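# Place the marker pen inside the mug

## Task

Get the marker pen into the mug so that the mug remains upright on the table, and finish with the robot's hand touching neither the pen nor the mug.

## Robot and tools

Robot: two arms on a table, left_arm (bases near y = +0.234 m) and right_arm (near y = -0.267 m), each ending in a sixteen-motor hand. right_arm has a right hand; left_arm has its mirror image, a left hand.

Scene frame: origin at table-top height, halfway between the nominal arm bases; +x points out over the table, +y toward left_arm, +z up. Image sides do not match arm names. Real bases sit slightly off nominal: left (-0.038, +0.234, 0), right (+0.021, -0.267, 0). Reported hand positions and orientations can be wrong by a few cm, more at long reach.

Hand point (per hand, own axes): +z runs along straight fingers toward the tips, +y points out of the palm face, +x crosses the palm away from the thumb (toward the thumb on the left hand). Straight fingertips end about 0.12 m beyond the hand point in z; the palm face is at y = -0.062. A rigid mast near the wrist on the palm side can strike objects.

execute_actions(actions, cameras): actions is a list of actions, each 0.5 s, run in order. An action is a table of at most 15 rows, one per 1/30 s step; if shorter, its final row repeats to fill 15 steps. Each row is one flat list of 48 numbers covering both arms, all within [-1, 1]:
1-6: left_arm dx, dy, dz, rx, ry, rz.
7-22: left hand motor goals.
23-24: left current_limit, speed.
25-30: right_arm dx, dy, dz, rx, ry, rz.
31-46: right hand motor goals.
47-48: right current_limit, speed.

Arm numbers are offsets, not poses: they measure from that arm's Hand target as it stood when the action began, along scene-frame axes, with rotation about the target's position. Every row of an action counts from that same start, so a row is not added to the previous one, but sending the same offset in a later action moves the arm further. Scale: 1.0 = 0.6 m for dx, dy, dz and 180 degrees for the rotation vector rx, ry, rz. All zeros means stay (and re-request the current target). Overlong translations are shortened along their direction. Each step the commanded orientation is clipped to within 40 degrees of the measured one. The hand often rests short of the target, and the right arm sags under load; send the missing distance as a further offset, or aim higher. To stop pressing into something, command the target back past the hand.

Hand numbers are absolute goals, not offsets: each maps linearly between the hinge's two stops. Order per hand: index_abd, index_mcp, index_pip, index_dip, middle_abd, middle_mcp, middle_pip, middle_dip, ring_abd, ring_mcp, ring_pip, ring_dip, thumb_cmc, thumb_axl, thumb_mcp, thumb_ipl. Straight values: abd 0.00; mcp -0.75; pip -0.58; dip -0.70; thumb_cmc -0.71, thumb_axl -0.68, thumb_mcp -0.23, thumb_ipl -0.17. Toward +1 the mcp/pip/dip curl toward the palm, abd swings away from the thumb, thumb_cmc brings the thumb round in front of the palm, thumb_axl rolls it, thumb_mcp/ipl bend it. A 0 is a real goal; to keep a hand unchanged, resend its hand_goal, hand_current_limit and hand_speed. current_limit maps -1..+1 to 0..550 mA (floor 11 mA); low values may leave fingers too weak. speed: motors run at (speed+1)/2 of 8.5 rad/s. Initial values are +0.4 and -0.6; last written values persist. A finger grips only while its goal lies past the object's surface.

cameras: list of names (cam_head_left, cam_head_right, cam_high, cam_low, cam_left_wrist, cam_right_wrist) or ["all"] or []. Images come by default only when actions is empty.

zoom_image(camera, region): region [x0, y0, x1, y1] pixels from top-left, at most 504 x 504, on a camera in the latest images. read_manual(section) gives only licence text. finished_scene(scene) ends the current scene irreversibly; the goal must hold without the robot.

Results: end_effector_position (m) and end_effector_quat_wxyz in the scene frame; Hand target (the base for the next offsets); joint positions, velocities, torques; step readings of position during motion; motor temperatures; per motor hand_goal, hand_measured (same scale), hand_current_ma, hand_state (moving, goal, blocked, overload); hand_current_limit, hand_speed.

Cautions: don't let the mug tip or anything leave the table; don't drop the pen from height or open on a moving object; avoid hard hits on the table or stand, and any contact between the two arms or hands. A finger motor at 495 mA or more for 5 s shuts off for 10 s, so don't squeeze at full limit. Holding loads or straining toward unreachable poses heats motors: MOTOR HOT appears at 85 °C, and at 100 °C that arm drops. Objects may occasionally be nudged by outside pushes. Time keeps running while you think; the robot holds its last command meanwhile.

Each tool is called after "Emit:" as a command line: name --argument value for each argument, lists and objects as JSON in quotes; but a table of rows of numbers goes row by row, as --pt "numbers of a row", without its own name.

## Session

Emit:
execute_actions --actions '[]'

Scene clock: 0.00 s.
left_arm: end_effector_position=(+0.2081, +0.4532, +0.1971) hand_goal=(+0.000, -0.754, -0.576, -0.696, +0.000, -0.754, -0.576, -0.696, +0.000, -0.754, -0.576, -0.696, -0.714, -0.678, -0.226, -0.168) hand_measured=(+0.000, -0.754, -0.576, -0.696, +0.000, -0.754, -0.576, -0.696, +0.000, -0.754, -0.576, -0.696, -0.714, -0.678, -0.226, -0.168) hand_current_ma=(+0, +0, +0, +0, +0, +0, +0, +0, +0, +0, +0, +0, +0, +0, +0, +0) hand_state=(goal, goal, goal, goal, goal, goal, goal, goal, goal, goal, goal, goal, goal, goal, goal, goal) hand_current_limit=0.40 hand_speed=-0.60 end_effector_quat_wxyz=(+0.501, -0.117, +0.679, +0.524) | right_arm: end_effector_position=(+0.4703, -0.2200, +0.3075) hand_goal=(+0.000, -0.754, -0.576, -0.696, +0.000, -0.754, -0.576, -0.696, +0.000, -0.754, -0.576, -0.696, -0.714, -0.678, -0.226, -0.168) hand_measured=(+0.000, -0.754, -0.576, -0.696, +0.000, -0.754, -0.576, -0.696, +0.000, -0.754, -0.576, -0.696, -0.714, -0.678, -0.226, -0.168) hand_current_ma=(+0, +0, +0, +0, +0, +0, +0, +0, +0, +0, +0, +0, +0, +0, +0, +0) hand_state=(goal, goal, goal, goal, goal, goal, goal, goal, goal, goal, goal, goal, goal, goal, goal, goal) hand_current_limit=0.40 hand_speed=-0.60 end_effector_quat_wxyz=(+0.672, +0.249, +0.690, +0.102)
Joint positions: left_arm=[0.133 1.417 0.152 1.34 -0.831 -0.878] | right_arm=[0.125 1.011 0.393 0.541 0.269 -1.053]
Joint velocities: within noise
Joint torques (N m): no reading
Motor temperatures (°C): left_arm=[25 21 22 26 19 20] | right_arm=[25 24 20 21 25 20]
Heat: left arm: hottest wrist pitch 26 °C; right arm: hottest waist 25 °C.
Hand target: left_arm +0.2112, +0.4537, +0.1989; +0.504, -0.119, +0.677, +0.523 | right_arm +0.4746, -0.2197, +0.3223; +0.682, +0.248, +0.680, +0.106

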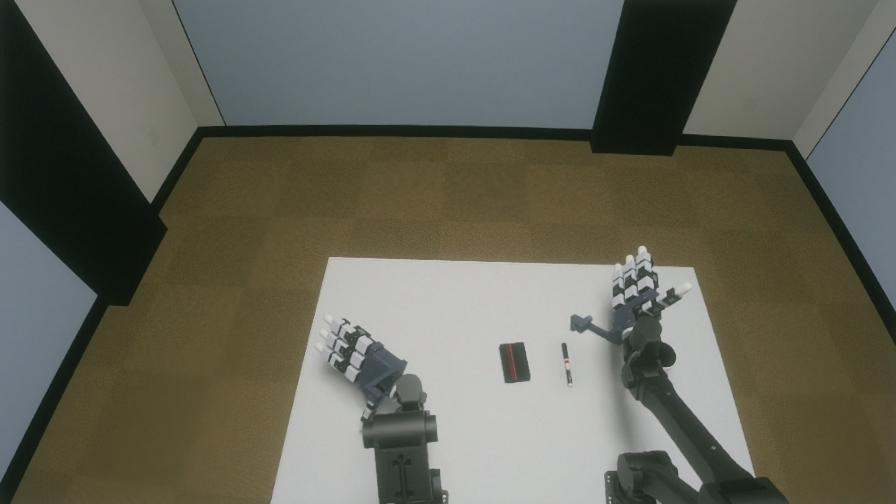

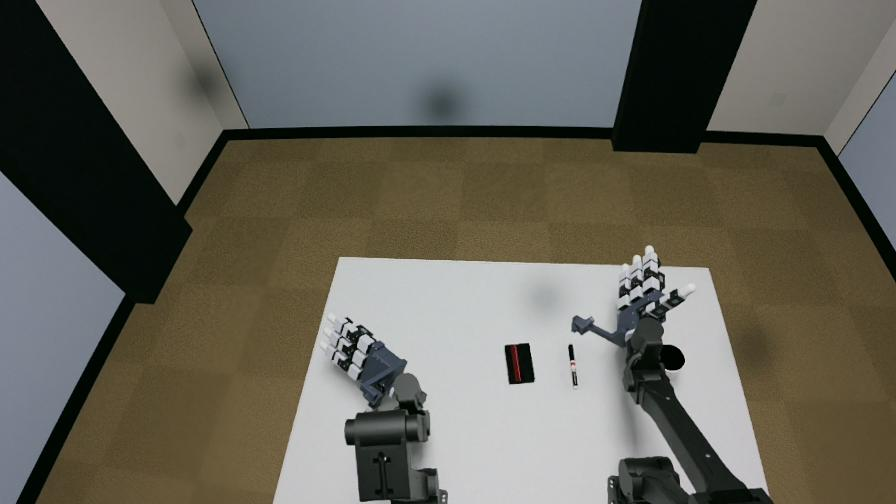

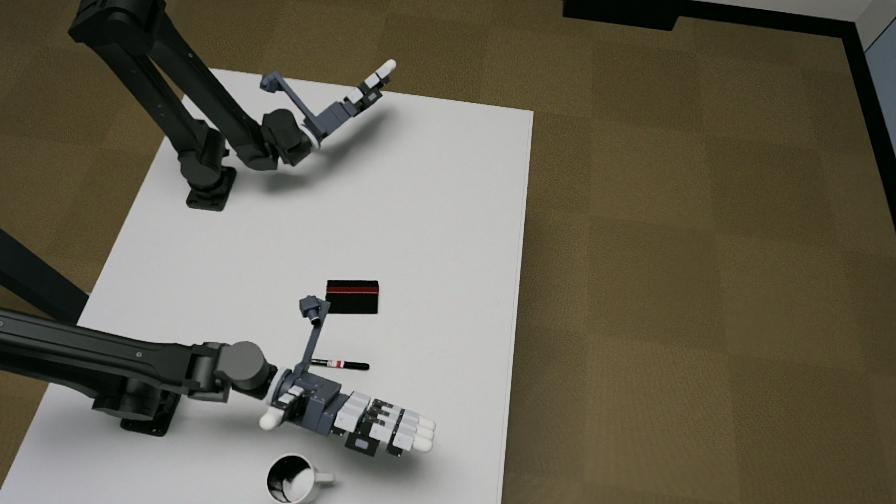

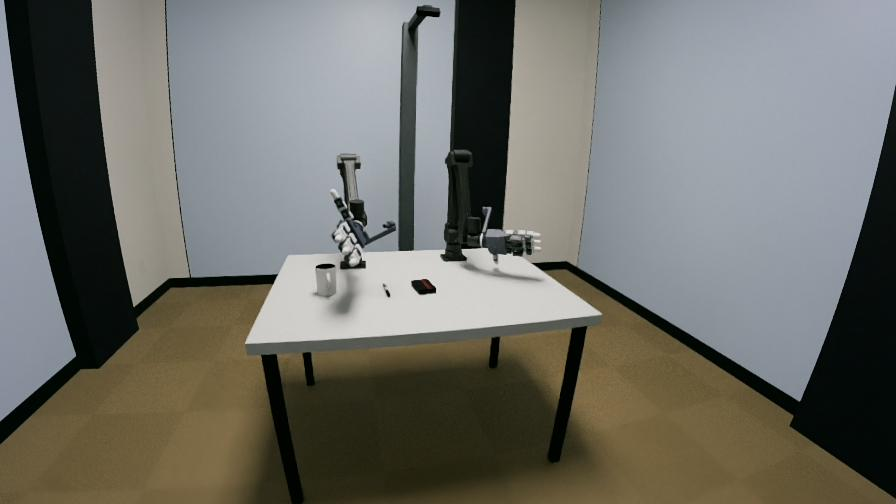

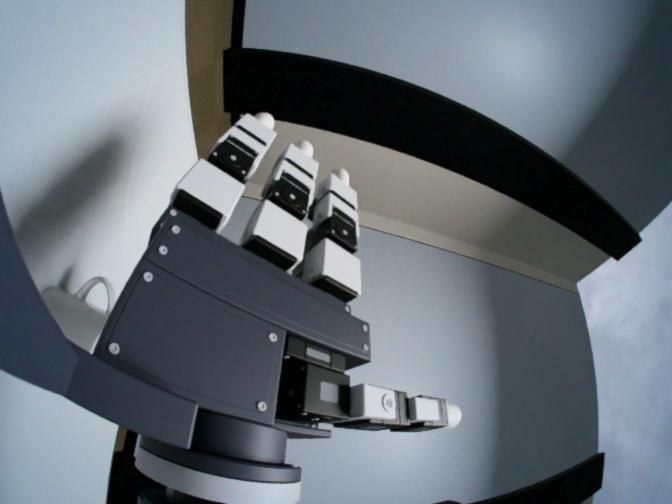

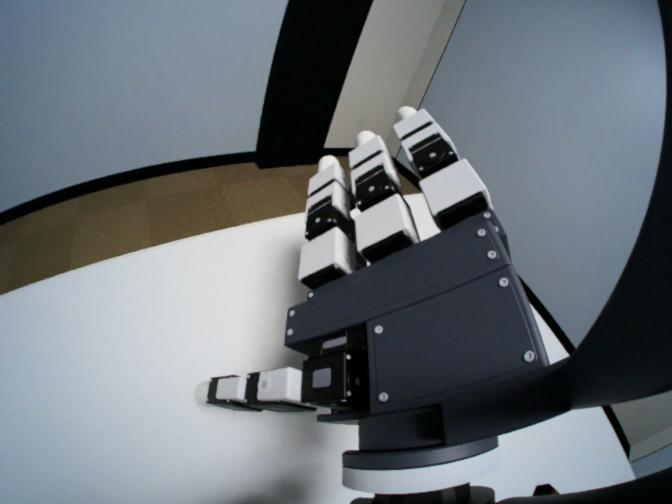

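Emit:
zoom_image --camera "cam_high" --region '[80, 150, 500, 504]'

Emit:
zoom_image --camera "cam_head_left" --region '[400, 240, 800, 504]'

Emit:
zoom_image --camera "cam_low" --region '[240, 140, 640, 360]'

Emit:
zoom_image --camera "cam_right_wrist" --region '[0, 0, 500, 500]'

Scaled by 1.200 from the camera's 896x504 image, which has a finer 1280x720 frame.

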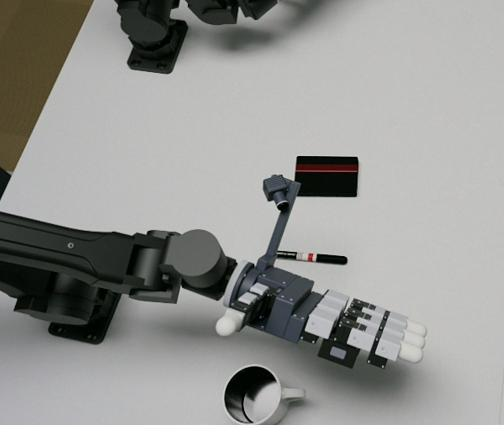

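Scaled by 1.260 from the camera's 896x504 image, which has a finer 1280x720 frame.

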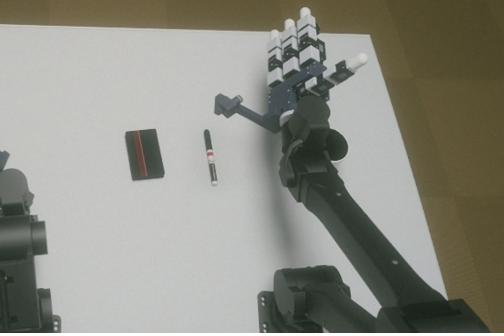

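Scaled by 1.260 from the camera's 896x504 image, which has a finer 1280x720 frame.

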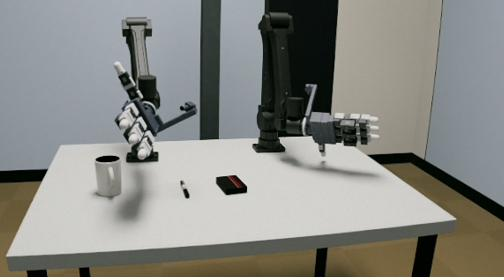

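Scaled by 1.008 from the camera's 672x504 image, which has a finer 960x720 frame.

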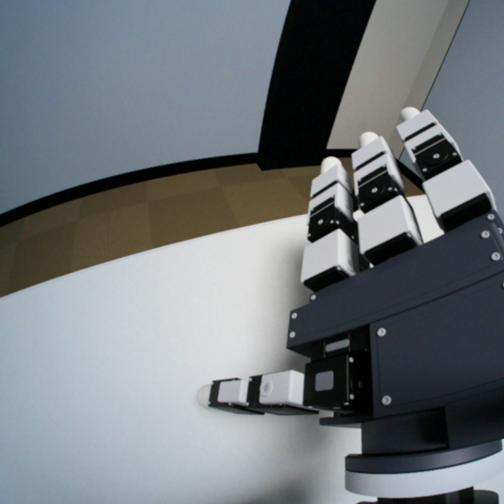

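Emit:
execute_actions --actions '[[[0,0,0,0,0,0,0,-0.754,-0.576,-0.696,0,-0.754,-0.576,-0.696,0,-0.754,-0.576,-0.696,-0.714,-0.678,-0.226,-0.168,0.4,-0.6,0,0,0,0.146,0.075,0.052,0,-0.754,-0.576,-0.696,0,-0.754,-0.576,-0.696,0,-0.754,-0.576,-0.696,-0.714,-0.678,-0.226,-0.168,0.4,-0.6]],[[0,0,0,0,0,0,0,-0.754,-0.576,-0.696,0,-0.754,-0.576,-0.696,0,-0.754,-0.576,-0.696,-0.714,-0.678,-0.226,-0.168,0.4,-0.6,0,0,0,0.15,0.103,0.001,0,-0.754,-0.576,-0.696,0,-0.754,-0.576,-0.696,0,-0.754,-0.576,-0.696,-0.714,-0.678,-0.226,-0.168,0.4,-0.6]]]' --cameras '["cam_high"]'

Scene clock: 10.67 s.
left_arm: end_effector_position=(+0.2081, +0.4532, +0.1971) hand_goal=(+0.000, -0.754, -0.576, -0.696, +0.000, -0.754, -0.576, -0.696, +0.000, -0.754, -0.576, -0.696, -0.714, -0.678, -0.226, -0.168) hand_measured=(+0.000, -0.758, -0.576, -0.696, +0.000, -0.758, -0.576, -0.696, +0.000, -0.758, -0.576, -0.696, -0.716, -0.678, -0.226, -0.168) hand_current_ma=(+0, -1, +0, +0, +0, -1, +0, +0, +0, -1, +0, +0, -1, +0, +0, +0) hand_state=(goal, goal, goal, goal, goal, goal, goal, goal, goal, goal, goal, goal, goal, goal, goal, goal) hand_current_limit=0.40 hand_speed=-0.60 end_effector_quat_wxyz=(+0.501, -0.117, +0.679, +0.524) | right_arm: end_effector_position=(+0.4617, -0.2157, +0.2860) hand_goal=(+0.000, -0.754, -0.576, -0.696, +0.000, -0.754, -0.576, -0.696, +0.000, -0.754, -0.576, -0.696, -0.714, -0.678, -0.226, -0.168) hand_measured=(+0.002, -0.760, -0.576, -0.696, +0.002, -0.760, -0.576, -0.696, +0.002, -0.760, -0.576, -0.696, -0.720, -0.678, -0.226, -0.168) hand_current_ma=(+2, -14, -1, +0, +2, -13, -1, +0, +2, -15, -1, +0, -13, +1, +1, +1) hand_state=(goal, goal, goal, goal, goal, goal, goal, goal, goal, goal, goal, goal, goal, goal, goal, goal) hand_current_limit=0.40 hand_speed=-0.60 end_effector_quat_wxyz=(+0.277, +0.502, +0.729, +0.373)
Joint positions: left_arm=[0.133 1.417 0.152 1.34 -0.831 -0.878] | right_arm=[0.086 0.858 0.583 -0.349 -0.24 -0.207]
Joint torques (N m): left_arm=[1.08 -5.71 4.52 1.78 0.11 0.11] | right_arm=[-0.09 -2.55 14.63 1.55 -0.34 0.03]
Heat: left arm: hottest wrist pitch 26 °C; right arm: hottest waist 25 °C.
Hand target: left_arm +0.2112, +0.4537, +0.1989; +0.504, -0.119, +0.677, +0.523 | right_arm +0.4746, -0.2197, +0.3225; +0.294, +0.500, +0.718, +0.386
Off the commanded pose: left_arm 0.004 m, 1 deg | right_arm 0.039 m, 3 deg.
Step readings (end_effector_position of left_arm | right_arm):
0: (+0.2081, +0.4532, +0.1971) | (+0.4703, -0.2200, +0.3075)
1: (+0.2081, +0.4532, +0.1971) | (+0.4702, -0.2193, +0.3073)
2: (+0.2081, +0.4532, +0.1971) | (+0.4698, -0.2167, +0.3051)
4: (+0.2081, +0.4532, +0.1971) | (+0.4676, -0.2094, +0.2966)
8: (+0.2081, +0.4532, +0.1971) | (+0.4614, -0.2043, +0.2802)
15: (+0.2081, +0.4532, +0.1971) | (+0.4599, -0.2123, +0.2811)
16: (+0.2081, +0.4532, +0.1971) | (+0.4603, -0.2127, +0.2826)
17: (+0.2081, +0.4532, +0.1971) | (+0.4605, -0.2113, +0.2836)
19: (+0.2081, +0.4532, +0.1971) | (+0.4602, -0.2093, +0.2835)
23: (+0.2081, +0.4532, +0.1971) | (+0.4584, -0.2093, +0.2830)
30: (+0.2081, +0.4532, +0.1971) | (+0.4609, -0.2126, +0.2863)
Images, in order (width x height): cam_high 896x504.

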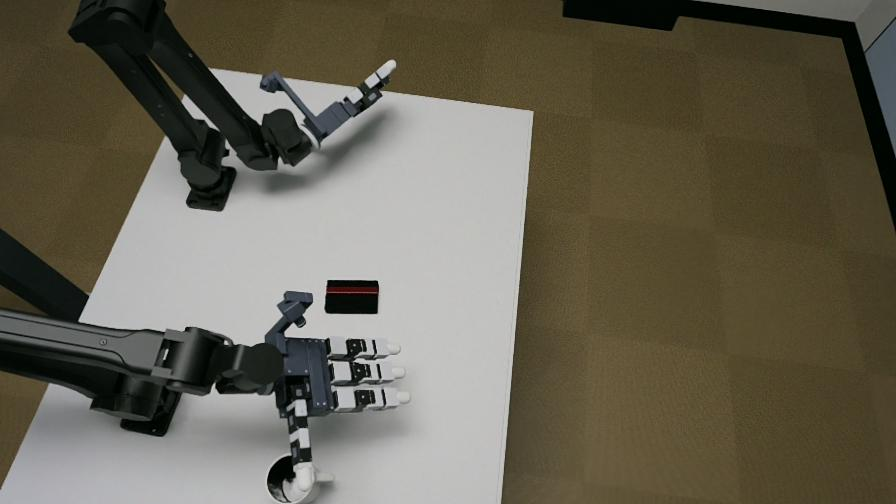

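Emit:
execute_actions --actions '[[[0,0,0,0,0,0,0,-0.754,-0.576,-0.696,0,-0.754,-0.576,-0.696,0,-0.754,-0.576,-0.696,-0.714,-0.678,-0.226,-0.168,0.4,-0.6,0,0.03,0,0.141,0.131,-0.034,0,-0.233,0.474,-0.55,0,-0.233,0.474,-0.55,0,-0.754,-0.576,-0.696,0.67,-0.678,-0.225,-0.06,0.4,-0.6]],[[0,0,0,0,0,0,0,-0.754,-0.576,-0.696,0,-0.754,-0.576,-0.696,0,-0.754,-0.576,-0.696,-0.714,-0.678,-0.226,-0.168,0.4,-0.6,0,0.05,0,0.123,0.157,-0.059,0,-0.233,0.474,-0.55,0,-0.233,0.474,-0.55,0,-0.754,-0.576,-0.696,0.67,-0.678,-0.225,-0.06,0.4,-0.6]],[[0,0,0,0,0,0,0,-0.754,-0.576,-0.696,0,-0.754,-0.576,-0.696,0,-0.754,-0.576,-0.696,-0.714,-0.678,-0.226,-0.168,0.4,-0.6,0,0.05,-0.03,0.1,0.18,-0.071,0,-0.233,0.474,-0.55,0,-0.233,0.474,-0.55,0,-0.754,-0.576,-0.696,0.67,-0.678,-0.225,-0.06,0.4,-0.6]],[[0,0,0,0,0,0,0,-0.754,-0.576,-0.696,0,-0.754,-0.576,-0.696,0,-0.754,-0.576,-0.696,-0.714,-0.678,-0.226,-0.168,0.4,-0.6,0,0.05,-0.05,0.08,0.198,-0.069,0,-0.233,0.474,-0.55,0,-0.233,0.474,-0.55,0,-0.754,-0.576,-0.696,0.67,-0.678,-0.225,-0.06,0.4,-0.6]]]' --cameras '["all"]'

Scene clock: 13.67 s.
left_arm: end_effector_position=(+0.2081, +0.4532, +0.1971) hand_goal=(+0.000, -0.754, -0.576, -0.696, +0.000, -0.754, -0.576, -0.696, +0.000, -0.754, -0.576, -0.696, -0.714, -0.678, -0.226, -0.168) hand_measured=(+0.000, -0.758, -0.576, -0.696, +0.000, -0.758, -0.576, -0.696, +0.000, -0.758, -0.576, -0.696, -0.716, -0.678, -0.226, -0.168) hand_current_ma=(+0, -1, +0, +0, +0, -1, +0, +0, +0, -1, +0, +0, -1, +0, +0, +0) hand_state=(goal, goal, goal, goal, goal, goal, goal, goal, goal, goal, goal, goal, goal, goal, goal, goal) hand_current_limit=0.40 hand_speed=-0.60 end_effector_quat_wxyz=(+0.501, -0.117, +0.679, +0.524) | right_arm: end_effector_position=(+0.4635, -0.1093, +0.2548) hand_goal=(+0.000, -0.234, +0.474, -0.550, +0.000, -0.234, +0.474, -0.550, +0.000, -0.754, -0.576, -0.696, +0.670, -0.678, -0.226, -0.060) hand_measured=(+0.000, -0.234, +0.468, -0.554, +0.000, -0.234, +0.468, -0.552, -0.002, -0.744, -0.576, -0.696, +0.668, -0.678, -0.224, -0.062) hand_current_ma=(+0, +1, -15, -6, +1, +1, -14, -6, -2, +28, +0, +0, -6, +1, +4, -3) hand_state=(goal, goal, goal, goal, goal, goal, goal, goal, goal, goal, goal, goal, goal, goal, goal, goal) hand_current_limit=0.40 hand_speed=-0.60 end_effector_quat_wxyz=(-0.537, +0.843, -0.006, -0.025)
Joint positions: left_arm=[0.133 1.417 0.152 1.34 -0.831 -0.878] | right_arm=[0.13 1.57 1.487 -1.406 -1.133 1.716]
Joint torques (N m): left_arm=[0.91 -5.66 4.52 1.78 0.12 0.12] | right_arm=[0.56 -13.22 11.69 0.65 -1.22 0.09]
Heat: left arm: hottest wrist pitch 26 °C; right arm: hottest waist 25 °C.
Hand target: left_arm +0.2112, +0.4537, +0.1989; +0.504, -0.119, +0.677, +0.523 | right_arm +0.4746, -0.1117, +0.2744; -0.538, +0.843, +0.000, +0.000
Off the commanded pose: left_arm 0.004 m, 1 deg | right_arm 0.023 m, 3 deg.
Step readings (end_effector_position of left_arm | right_arm):
0: (+0.2081, +0.4532, +0.1971) | (+0.4617, -0.2158, +0.2860)
1: (+0.2081, +0.4532, +0.1971) | (+0.4615, -0.2157, +0.2854)
2: (+0.2081, +0.4532, +0.1971) | (+0.4606, -0.2149, +0.2831)
4: (+0.2081, +0.4532, +0.1971) | (+0.4572, -0.2093, +0.2790)
8: (+0.2081, +0.4532, +0.1971) | (+0.4549, -0.1966, +0.2886)
15: (+0.2081, +0.4532, +0.1971) | (+0.4629, -0.1997, +0.3046)
16: (+0.2081, +0.4532, +0.1971) | (+0.4631, -0.1996, +0.3030)
17: (+0.2081, +0.4532, +0.1971) | (+0.4613, -0.1972, +0.2995)
19: (+0.2081, +0.4532, +0.1971) | (+0.4575, -0.1876, +0.2924)
23: (+0.2081, +0.4532, +0.1971) | (+0.4601, -0.1667, +0.2964)
30: (+0.2081, +0.4532, +0.1971) | (+0.4647, -0.1659, +0.3034)
31: (+0.2081, +0.4532, +0.1971) | (+0.4635, -0.1653, +0.3023)
32: (+0.2081, +0.4532, +0.1971) | (+0.4601, -0.1612, +0.3004)
34: (+0.2081, +0.4532, +0.1971) | (+0.4566, -0.1506, +0.2983)
38: (+0.2081, +0.4532, +0.1971) | (+0.4681, -0.1357, +0.2982)
45: (+0.2081, +0.4532, +0.1971) | (+0.4647, -0.1369, +0.2777)
46: (+0.2081, +0.4532, +0.1971) | (+0.4625, -0.1365, +0.2766)
47: (+0.2081, +0.4532, +0.1971) | (+0.4582, -0.1314, +0.2778)
49: (+0.2081, +0.4532, +0.1971) | (+0.4566, -0.1197, +0.2850)
53: (+0.2081, +0.4532, +0.1971) | (+0.4720, -0.1053, +0.2834)
60: (+0.2081, +0.4532, +0.1971) | (+0.4702, -0.1092, +0.2500)

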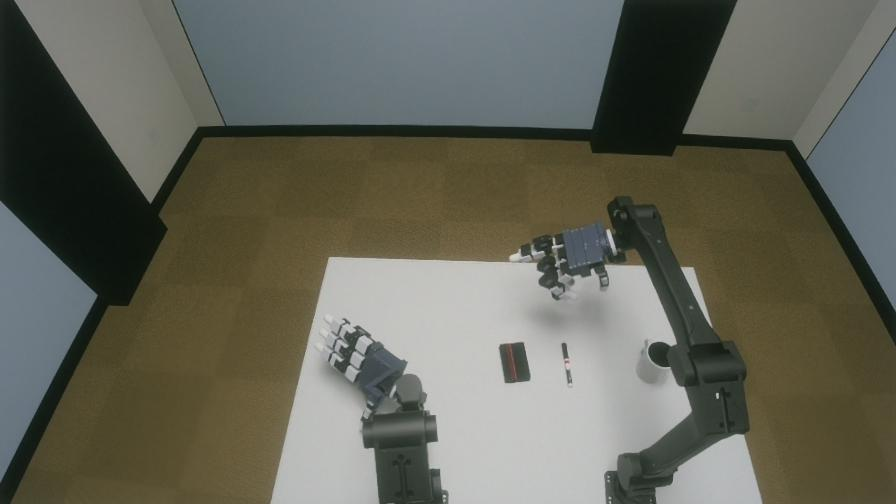

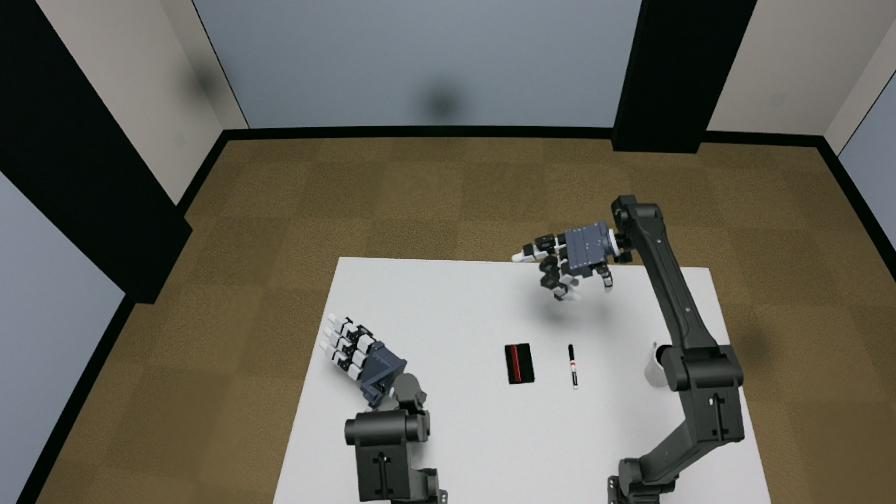

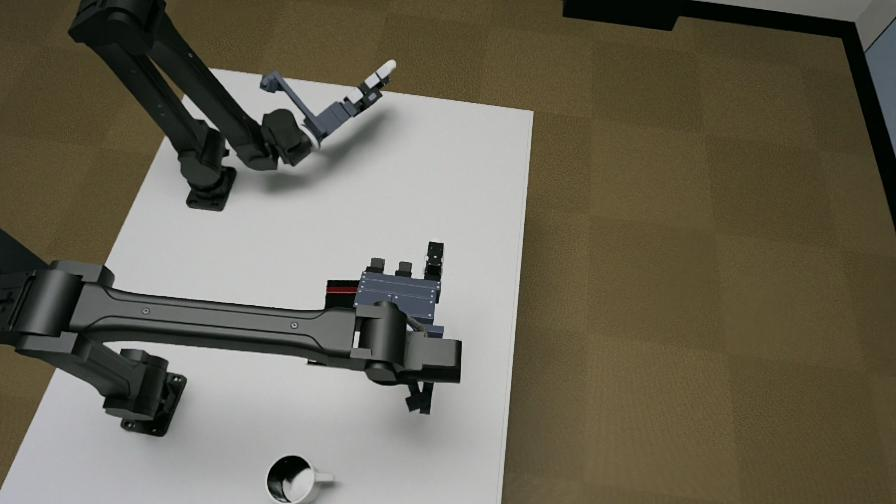

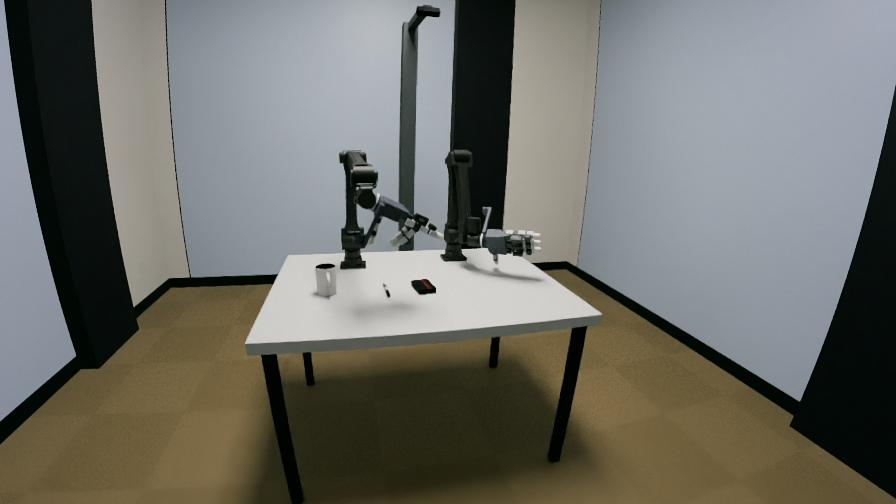

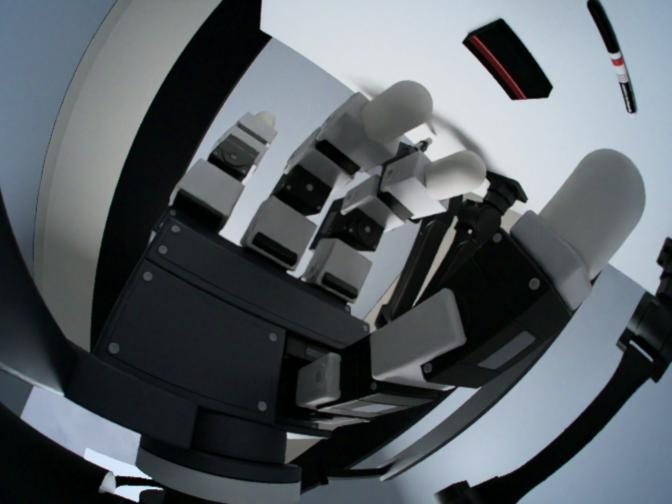

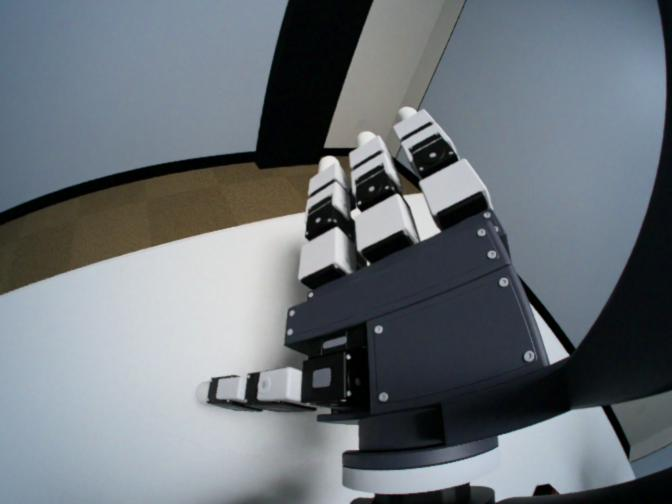

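Emit:
execute_actions --actions '[[[0,0,0,0,0,0,0,-0.754,-0.576,-0.696,0,-0.754,-0.576,-0.696,0,-0.754,-0.576,-0.696,-0.714,-0.678,-0.226,-0.168,0.4,-0.6,-0.1,0.02,0,0,0,0,0,-0.233,0.474,-0.55,0,-0.233,0.474,-0.55,0,-0.754,-0.576,-0.696,0.67,-0.678,-0.225,-0.06,0.4,-0.6]],[[0,0,0,0,0,0,0,-0.754,-0.576,-0.696,0,-0.754,-0.576,-0.696,0,-0.754,-0.576,-0.696,-0.714,-0.678,-0.226,-0.168,0.4,-0.6,-0.083,0,-0.1,0,0,0,0,-0.233,0.474,-0.55,0,-0.233,0.474,-0.55,0,-0.754,-0.576,-0.696,0.67,-0.678,-0.225,-0.06,0.4,-0.6]]]' --cameras '["cam_head_left", "cam_high", "cam_low", "cam_left_wrist"]'

Scene clock: 15.80 s.
left_arm: end_effector_position=(+0.2081, +0.4532, +0.1971) hand_goal=(+0.000, -0.754, -0.576, -0.696, +0.000, -0.754, -0.576, -0.696, +0.000, -0.754, -0.576, -0.696, -0.714, -0.678, -0.226, -0.168) hand_measured=(+0.000, -0.758, -0.576, -0.696, +0.000, -0.758, -0.576, -0.696, +0.000, -0.758, -0.576, -0.696, -0.716, -0.678, -0.226, -0.168) hand_current_ma=(+0, -1, +0, +0, +0, -1, +0, +0, +0, -1, +0, +0, -1, +0, +0, +0) hand_state=(goal, goal, goal, goal, goal, goal, goal, goal, goal, goal, goal, goal, goal, goal, goal, goal) hand_current_limit=0.40 hand_speed=-0.60 end_effector_quat_wxyz=(+0.501, -0.117, +0.679, +0.524) | right_arm: end_effector_position=(+0.3674, -0.1025, +0.2168) hand_goal=(+0.000, -0.234, +0.474, -0.550, +0.000, -0.234, +0.474, -0.550, +0.000, -0.754, -0.576, -0.696, +0.670, -0.678, -0.226, -0.060) hand_measured=(+0.000, -0.232, +0.468, -0.554, +0.000, -0.234, +0.468, -0.552, -0.002, -0.744, -0.576, -0.696, +0.670, -0.678, -0.224, -0.062) hand_current_ma=(+1, +2, -13, -6, +1, +2, -12, -6, -2, +31, +0, +0, +0, +1, +4, -3) hand_state=(goal, goal, goal, goal, goal, goal, goal, goal, goal, goal, goal, goal, goal, goal, goal, goal) hand_current_limit=0.40 hand_speed=-0.60 end_effector_quat_wxyz=(-0.538, +0.843, -0.001, +0.001)
Joint positions: left_arm=[0.133 1.417 0.152 1.34 -0.831 -0.878] | right_arm=[0.169 1.279 1.083 -1.121 -1.122 1.85]
Joint torques (N m): left_arm=[1.03 -5.71 4.52 1.78 0.12 0.12] | right_arm=[1.32 -8.18 7.98 1.02 -1.01 0.03]
Heat: left arm: hottest wrist pitch 26 °C; right arm: hottest waist 25 °C.
Hand target: left_arm +0.2112, +0.4537, +0.1989; +0.504, -0.119, +0.677, +0.523 | right_arm +0.3648, -0.0997, +0.2145; -0.538, +0.843, +0.000, +0.000
Off the commanded pose: left_arm 0.004 m, 1 deg | right_arm 0.005 m, 0 deg.
Step readings (end_effector_position of left_arm | right_arm):
0: (+0.2081, +0.4532, +0.1971) | (+0.4635, -0.1093, +0.2548)
1: (+0.2081, +0.4532, +0.1971) | (+0.4634, -0.1093, +0.2552)
2: (+0.2081, +0.4532, +0.1971) | (+0.4629, -0.1093, +0.2554)
4: (+0.2081, +0.4532, +0.1971) | (+0.4555, -0.1095, +0.2555)
8: (+0.2081, +0.4532, +0.1971) | (+0.4279, -0.1079, +0.2637)
15: (+0.2081, +0.4532, +0.1971) | (+0.4169, -0.1023, +0.2850)
16: (+0.2081, +0.4532, +0.1971) | (+0.4166, -0.1024, +0.2835)
17: (+0.2081, +0.4532, +0.1971) | (+0.4152, -0.1020, +0.2792)
19: (+0.2081, +0.4532, +0.1971) | (+0.4023, -0.1026, +0.2599)
23: (+0.2081, +0.4532, +0.1971) | (+0.3692, -0.1047, +0.2178)
30: (+0.2081, +0.4532, +0.1971) | (+0.3671, -0.1031, +0.2085)
Images, in order (width x height): cam_head_left 896x504, cam_high 896x504, cam_low 896x504, cam_left_wrist 672x504.

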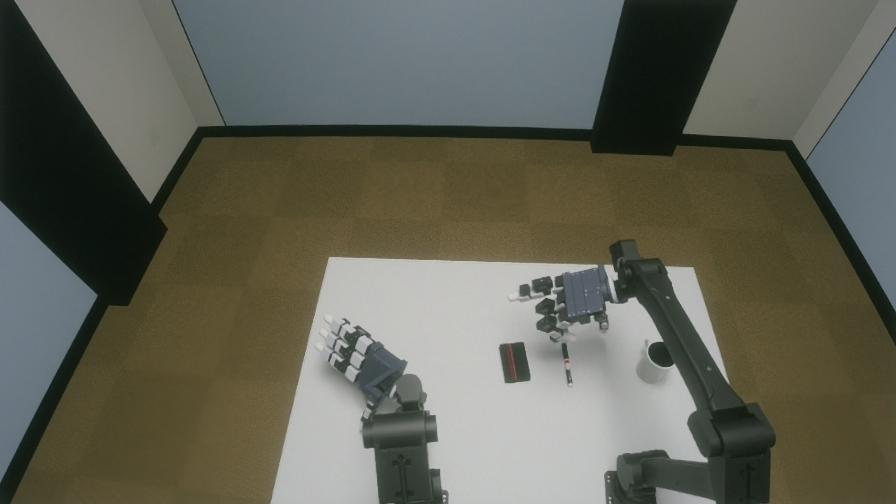

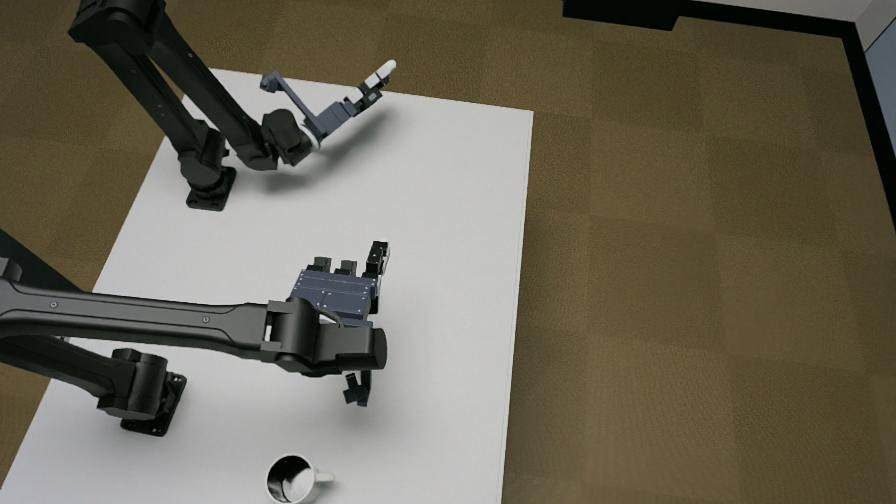

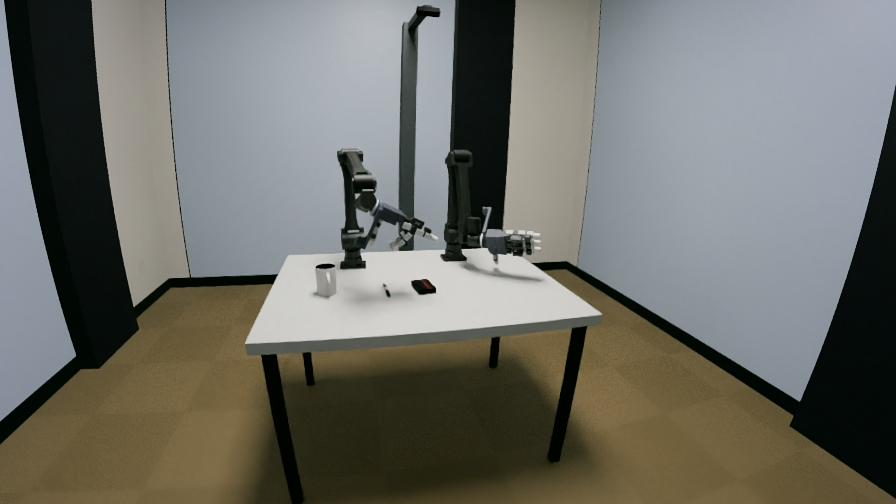

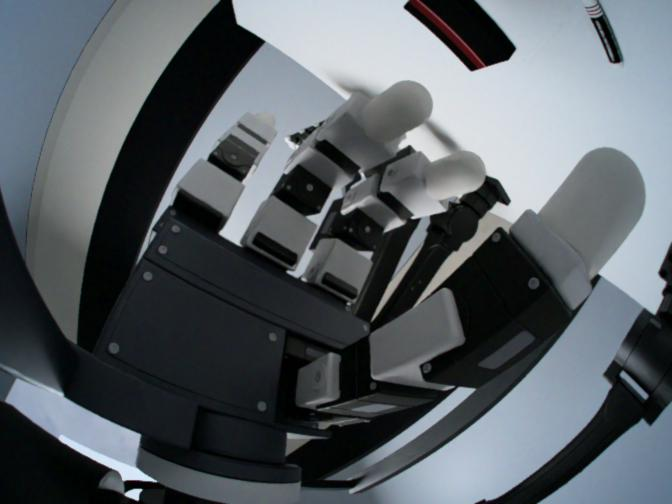

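Emit:
zoom_image --camera "cam_head_left" --region '[480, 240, 700, 400]'

Emit:
zoom_image --camera "cam_low" --region '[300, 180, 480, 310]'

Scaled by 2.291 from the camera's 896x504 image, which has a finer 1280x720 frame.

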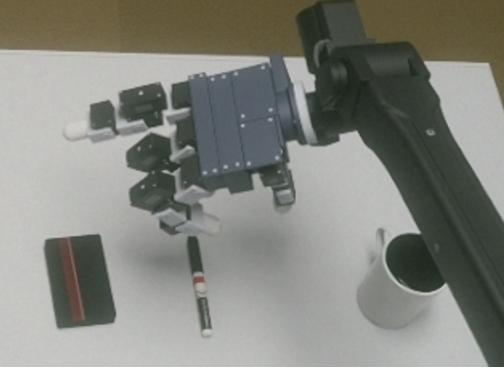

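Scaled by 2.800 from the camera's 896x504 image, which has a finer 1280x720 frame.

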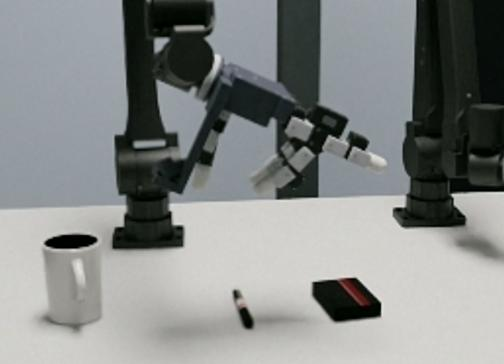

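Emit:
execute_actions --actions '[[[0,0,0,0,0,0,0,-0.754,-0.576,-0.696,0,-0.754,-0.576,-0.696,0,-0.754,-0.576,-0.696,-0.714,-0.678,-0.226,-0.168,0.4,-0.6,0,0.017,-0.15,0,0,0,0,-0.233,0.474,-0.55,0,-0.233,0.474,-0.55,0,-0.754,-0.576,-0.696,0.67,-0.678,-0.225,-0.06,0.4,-0.6]]]' --cameras '["cam_head_left", "cam_high", "cam_low", "cam_left_wrist"]'

Emit:
zoom_image --camera "cam_head_left" --region '[480, 240, 700, 400]'

Emit:
zoom_image --camera "cam_low" --region '[300, 180, 480, 310]'

Scene clock: 17.33 s.
left_arm: end_effector_position=(+0.2081, +0.4532, +0.1971) hand_goal=(+0.000, -0.754, -0.576, -0.696, +0.000, -0.754, -0.576, -0.696, +0.000, -0.754, -0.576, -0.696, -0.714, -0.678, -0.226, -0.168) hand_measured=(+0.000, -0.758, -0.576, -0.696, +0.000, -0.758, -0.576, -0.696, +0.000, -0.758, -0.576, -0.696, -0.716, -0.678, -0.226, -0.168) hand_current_ma=(+0, -1, +0, +0, +0, -1, +0, +0, +0, -1, +0, +0, -1, +0, +0, +0) hand_state=(goal, goal, goal, goal, goal, goal, goal, goal, goal, goal, goal, goal, goal, goal, goal, goal) hand_current_limit=0.40 hand_speed=-0.60 end_effector_quat_wxyz=(+0.501, -0.117, +0.679, +0.524) | right_arm: end_effector_position=(+0.3651, -0.0936, +0.1241) hand_goal=(+0.000, -0.234, +0.474, -0.550, +0.000, -0.234, +0.474, -0.550, +0.000, -0.754, -0.576, -0.696, +0.670, -0.678, -0.226, -0.060) hand_measured=(+0.000, -0.232, +0.468, -0.554, +0.000, -0.234, +0.468, -0.552, -0.002, -0.744, -0.576, -0.696, +0.670, -0.678, -0.224, -0.062) hand_current_ma=(+1, +2, -12, -6, +1, +2, -12, -6, -2, +31, +0, +0, +0, +1, +4, -3) hand_state=(goal, goal, goal, goal, goal, goal, goal, goal, goal, goal, goal, goal, goal, goal, goal, goal) hand_current_limit=0.40 hand_speed=-0.60 end_effector_quat_wxyz=(-0.538, +0.843, -0.004, -0.001)
Joint positions: left_arm=[0.133 1.417 0.152 1.34 -0.831 -0.878] | right_arm=[0.193 1.354 0.893 -0.809 -1.114 1.91]
Joint torques (N m): left_arm=[0.97 -5.6 4.52 1.78 0.12 0.12] | right_arm=[1.73 -8.29 8.05 1.1 -1.03 0.04]
Heat: left arm: hottest wrist pitch 26 °C; right arm: hottest waist 25 °C.
Hand target: left_arm +0.2112, +0.4537, +0.1989; +0.504, -0.119, +0.677, +0.523 | right_arm +0.3647, -0.0895, +0.1245; -0.538, +0.843, +0.000, +0.000
Off the commanded pose: left_arm 0.004 m, 1 deg | right_arm 0.004 m, 0 deg.
Step readings (end_effector_position of left_arm | right_arm):
0: (+0.2081, +0.4532, +0.1971) | (+0.3674, -0.1025, +0.2168)
1: (+0.2081, +0.4532, +0.1971) | (+0.3674, -0.1025, +0.2157)
2: (+0.2081, +0.4532, +0.1971) | (+0.3687, -0.1018, +0.2123)
4: (+0.2081, +0.4532, +0.1971) | (+0.3688, -0.1006, +0.1957)
8: (+0.2081, +0.4532, +0.1971) | (+0.3568, -0.0991, +0.1492)
15: (+0.2081, +0.4532, +0.1971) | (+0.3619, -0.0946, +0.1231)
Images, in order (width x height): cam_head_left 896x504, cam_high 896x504, cam_low 896x504, cam_left_wrist 672x504.

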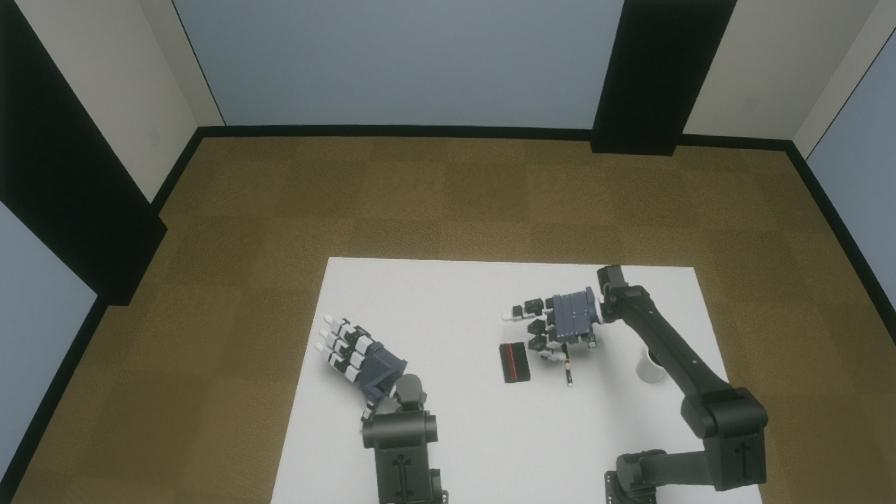

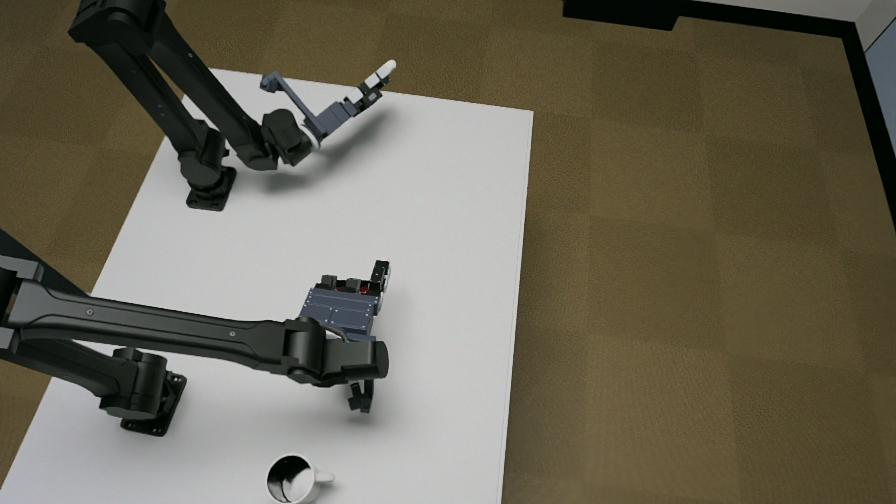

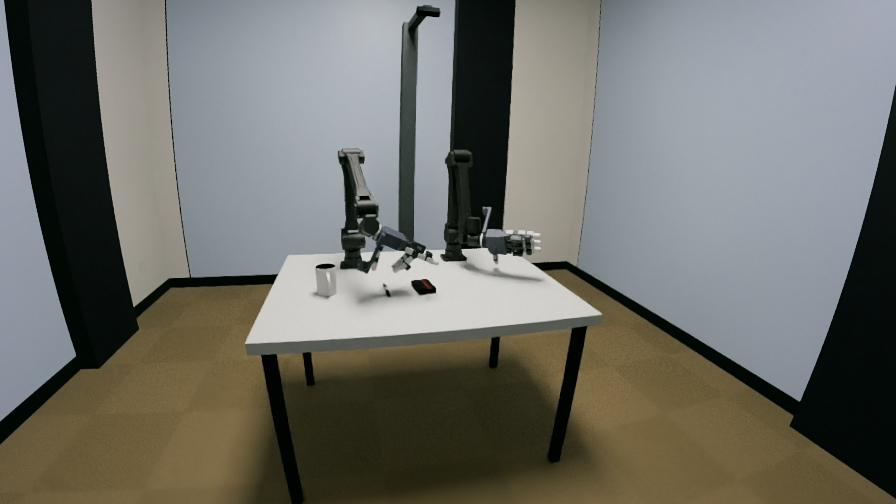

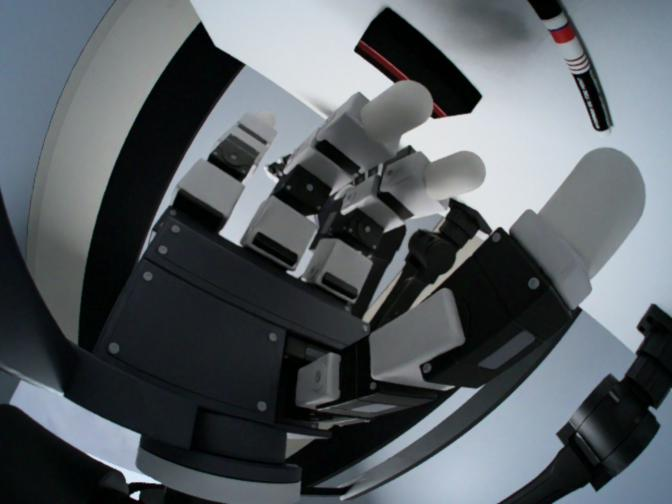

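Scaled by 2.291 from the camera's 896x504 image, which has a finer 1280x720 frame.

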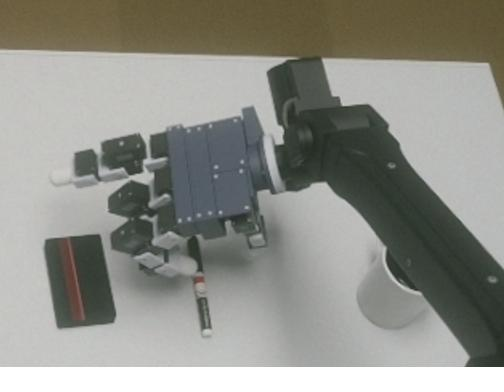

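Scaled by 2.800 from the camera's 896x504 image, which has a finer 1280x720 frame.

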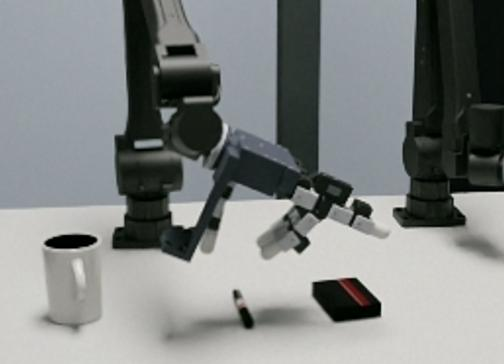

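Emit:
execute_actions --actions '[[[0,0,0,0,0,0,0,-0.754,-0.576,-0.696,0,-0.754,-0.576,-0.696,0,-0.754,-0.576,-0.696,-0.714,-0.678,-0.226,-0.168,0.4,-0.6,0,0.01,-0.12,0,0,0,0,-0.233,0.474,-0.55,0,-0.233,0.474,-0.55,0,-0.754,-0.576,-0.696,0.67,-0.678,-0.225,-0.06,0.4,-0.6]]]' --cameras '["cam_head_left", "cam_low", "cam_left_wrist"]'

Emit:
zoom_image --camera "cam_head_left" --region '[480, 240, 700, 400]'

Emit:
zoom_image --camera "cam_low" --region '[300, 180, 480, 310]'

Scene clock: 18.70 s.
left_arm: end_effector_position=(+0.2081, +0.4532, +0.1971) hand_goal=(+0.000, -0.754, -0.576, -0.696, +0.000, -0.754, -0.576, -0.696, +0.000, -0.754, -0.576, -0.696, -0.714, -0.678, -0.226, -0.168) hand_measured=(+0.000, -0.758, -0.576, -0.696, +0.000, -0.758, -0.576, -0.696, +0.000, -0.758, -0.576, -0.696, -0.716, -0.678, -0.226, -0.168) hand_current_ma=(+0, -1, +0, +0, +0, -1, +0, +0, +0, -1, +0, +0, -1, +0, +0, +0) hand_state=(goal, goal, goal, goal, goal, goal, goal, goal, goal, goal, goal, goal, goal, goal, goal, goal) hand_current_limit=0.40 hand_speed=-0.60 end_effector_quat_wxyz=(+0.501, -0.117, +0.679, +0.524) | right_arm: end_effector_position=(+0.3646, -0.0879, +0.0528) hand_goal=(+0.000, -0.234, +0.474, -0.550, +0.000, -0.234, +0.474, -0.550, +0.000, -0.754, -0.576, -0.696, +0.670, -0.678, -0.226, -0.060) hand_measured=(+0.000, -0.232, +0.468, -0.554, +0.000, -0.234, +0.468, -0.552, -0.002, -0.744, -0.576, -0.696, +0.670, -0.678, -0.224, -0.062) hand_current_ma=(+1, +2, -12, -6, +1, +2, -12, -6, -2, +31, +0, +0, +0, +1, +4, -3) hand_state=(goal, goal, goal, goal, goal, goal, goal, goal, goal, goal, goal, goal, goal, goal, goal, goal) hand_current_limit=0.40 hand_speed=-0.60 end_effector_quat_wxyz=(-0.537, +0.843, -0.004, +0.000)
Joint positions: left_arm=[0.133 1.417 0.152 1.34 -0.831 -0.878] | right_arm=[0.209 1.467 0.784 -0.553 -1.107 1.945]
Joint torques (N m): left_arm=[1.08 -5.66 4.51 1.77 0.12 0.11] | right_arm=[1.49 -8.94 7.06 1.2 -1 0.07]
Heat: left arm: hottest wrist pitch 26 °C; right arm: hottest waist 25 °C.
Hand target: left_arm +0.2112, +0.4537, +0.1989; +0.504, -0.119, +0.677, +0.523 | right_arm +0.3647, -0.0835, +0.0523; -0.538, +0.843, +0.000, -0.001
Off the commanded pose: left_arm 0.004 m, 1 deg | right_arm 0.004 m, 0 deg.
Step readings (end_effector_position of left_arm | right_arm):
0: (+0.2081, +0.4532, +0.1971) | (+0.3651, -0.0936, +0.1241)
1: (+0.2081, +0.4532, +0.1971) | (+0.3654, -0.0936, +0.1239)
2: (+0.2081, +0.4532, +0.1971) | (+0.3671, -0.0931, +0.1217)
4: (+0.2081, +0.4532, +0.1971) | (+0.3698, -0.0922, +0.1126)
8: (+0.2081, +0.4532, +0.1971) | (+0.3634, -0.0914, +0.0773)
15: (+0.2081, +0.4532, +0.1971) | (+0.3618, -0.0888, +0.0522)
Images, in order (width x height): cam_head_left 896x504, cam_low 896x504, cam_left_wrist 672x504.

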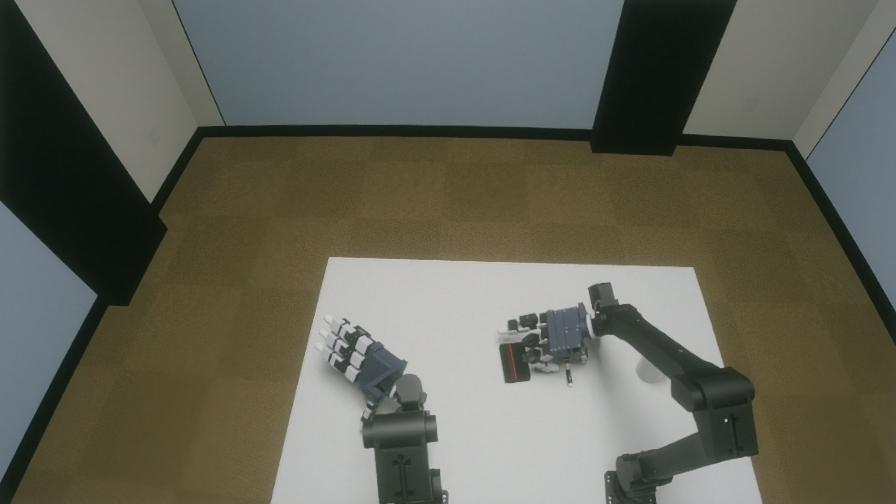

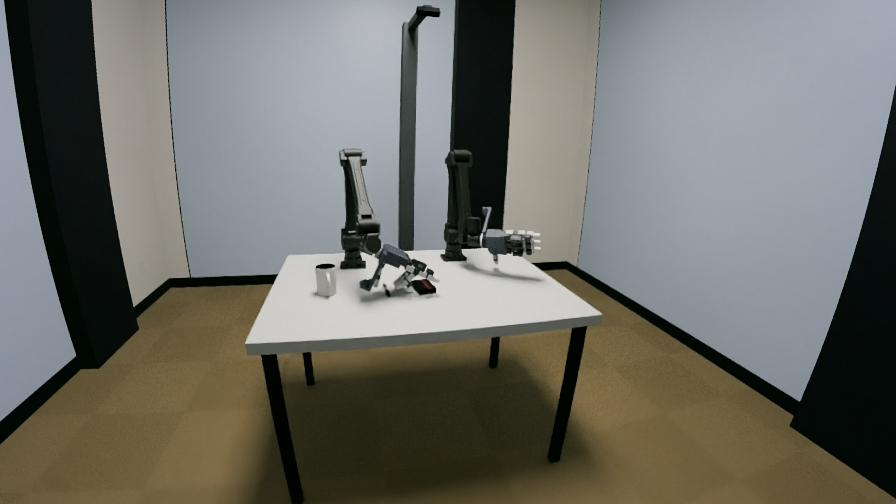

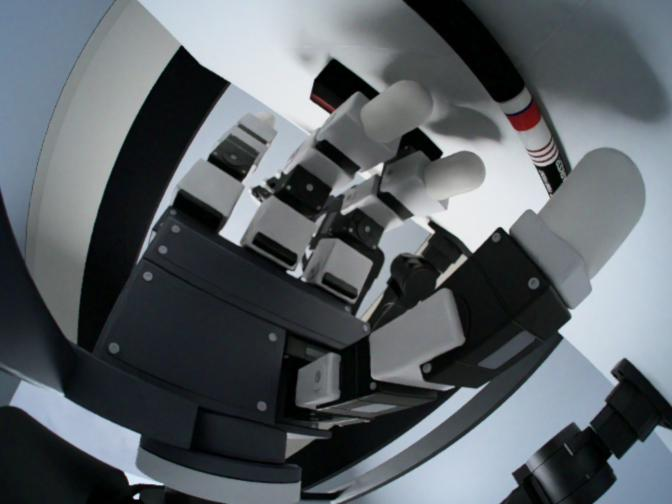

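Scaled by 2.291 from the camera's 896x504 image, which has a finer 1280x720 frame.

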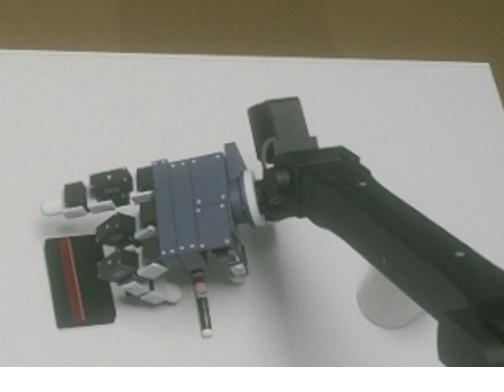

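Scaled by 2.800 from the camera's 896x504 image, which has a finer 1280x720 frame.

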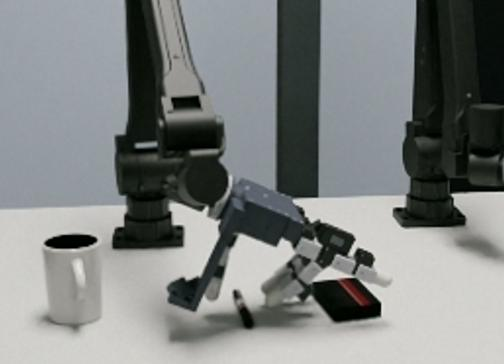

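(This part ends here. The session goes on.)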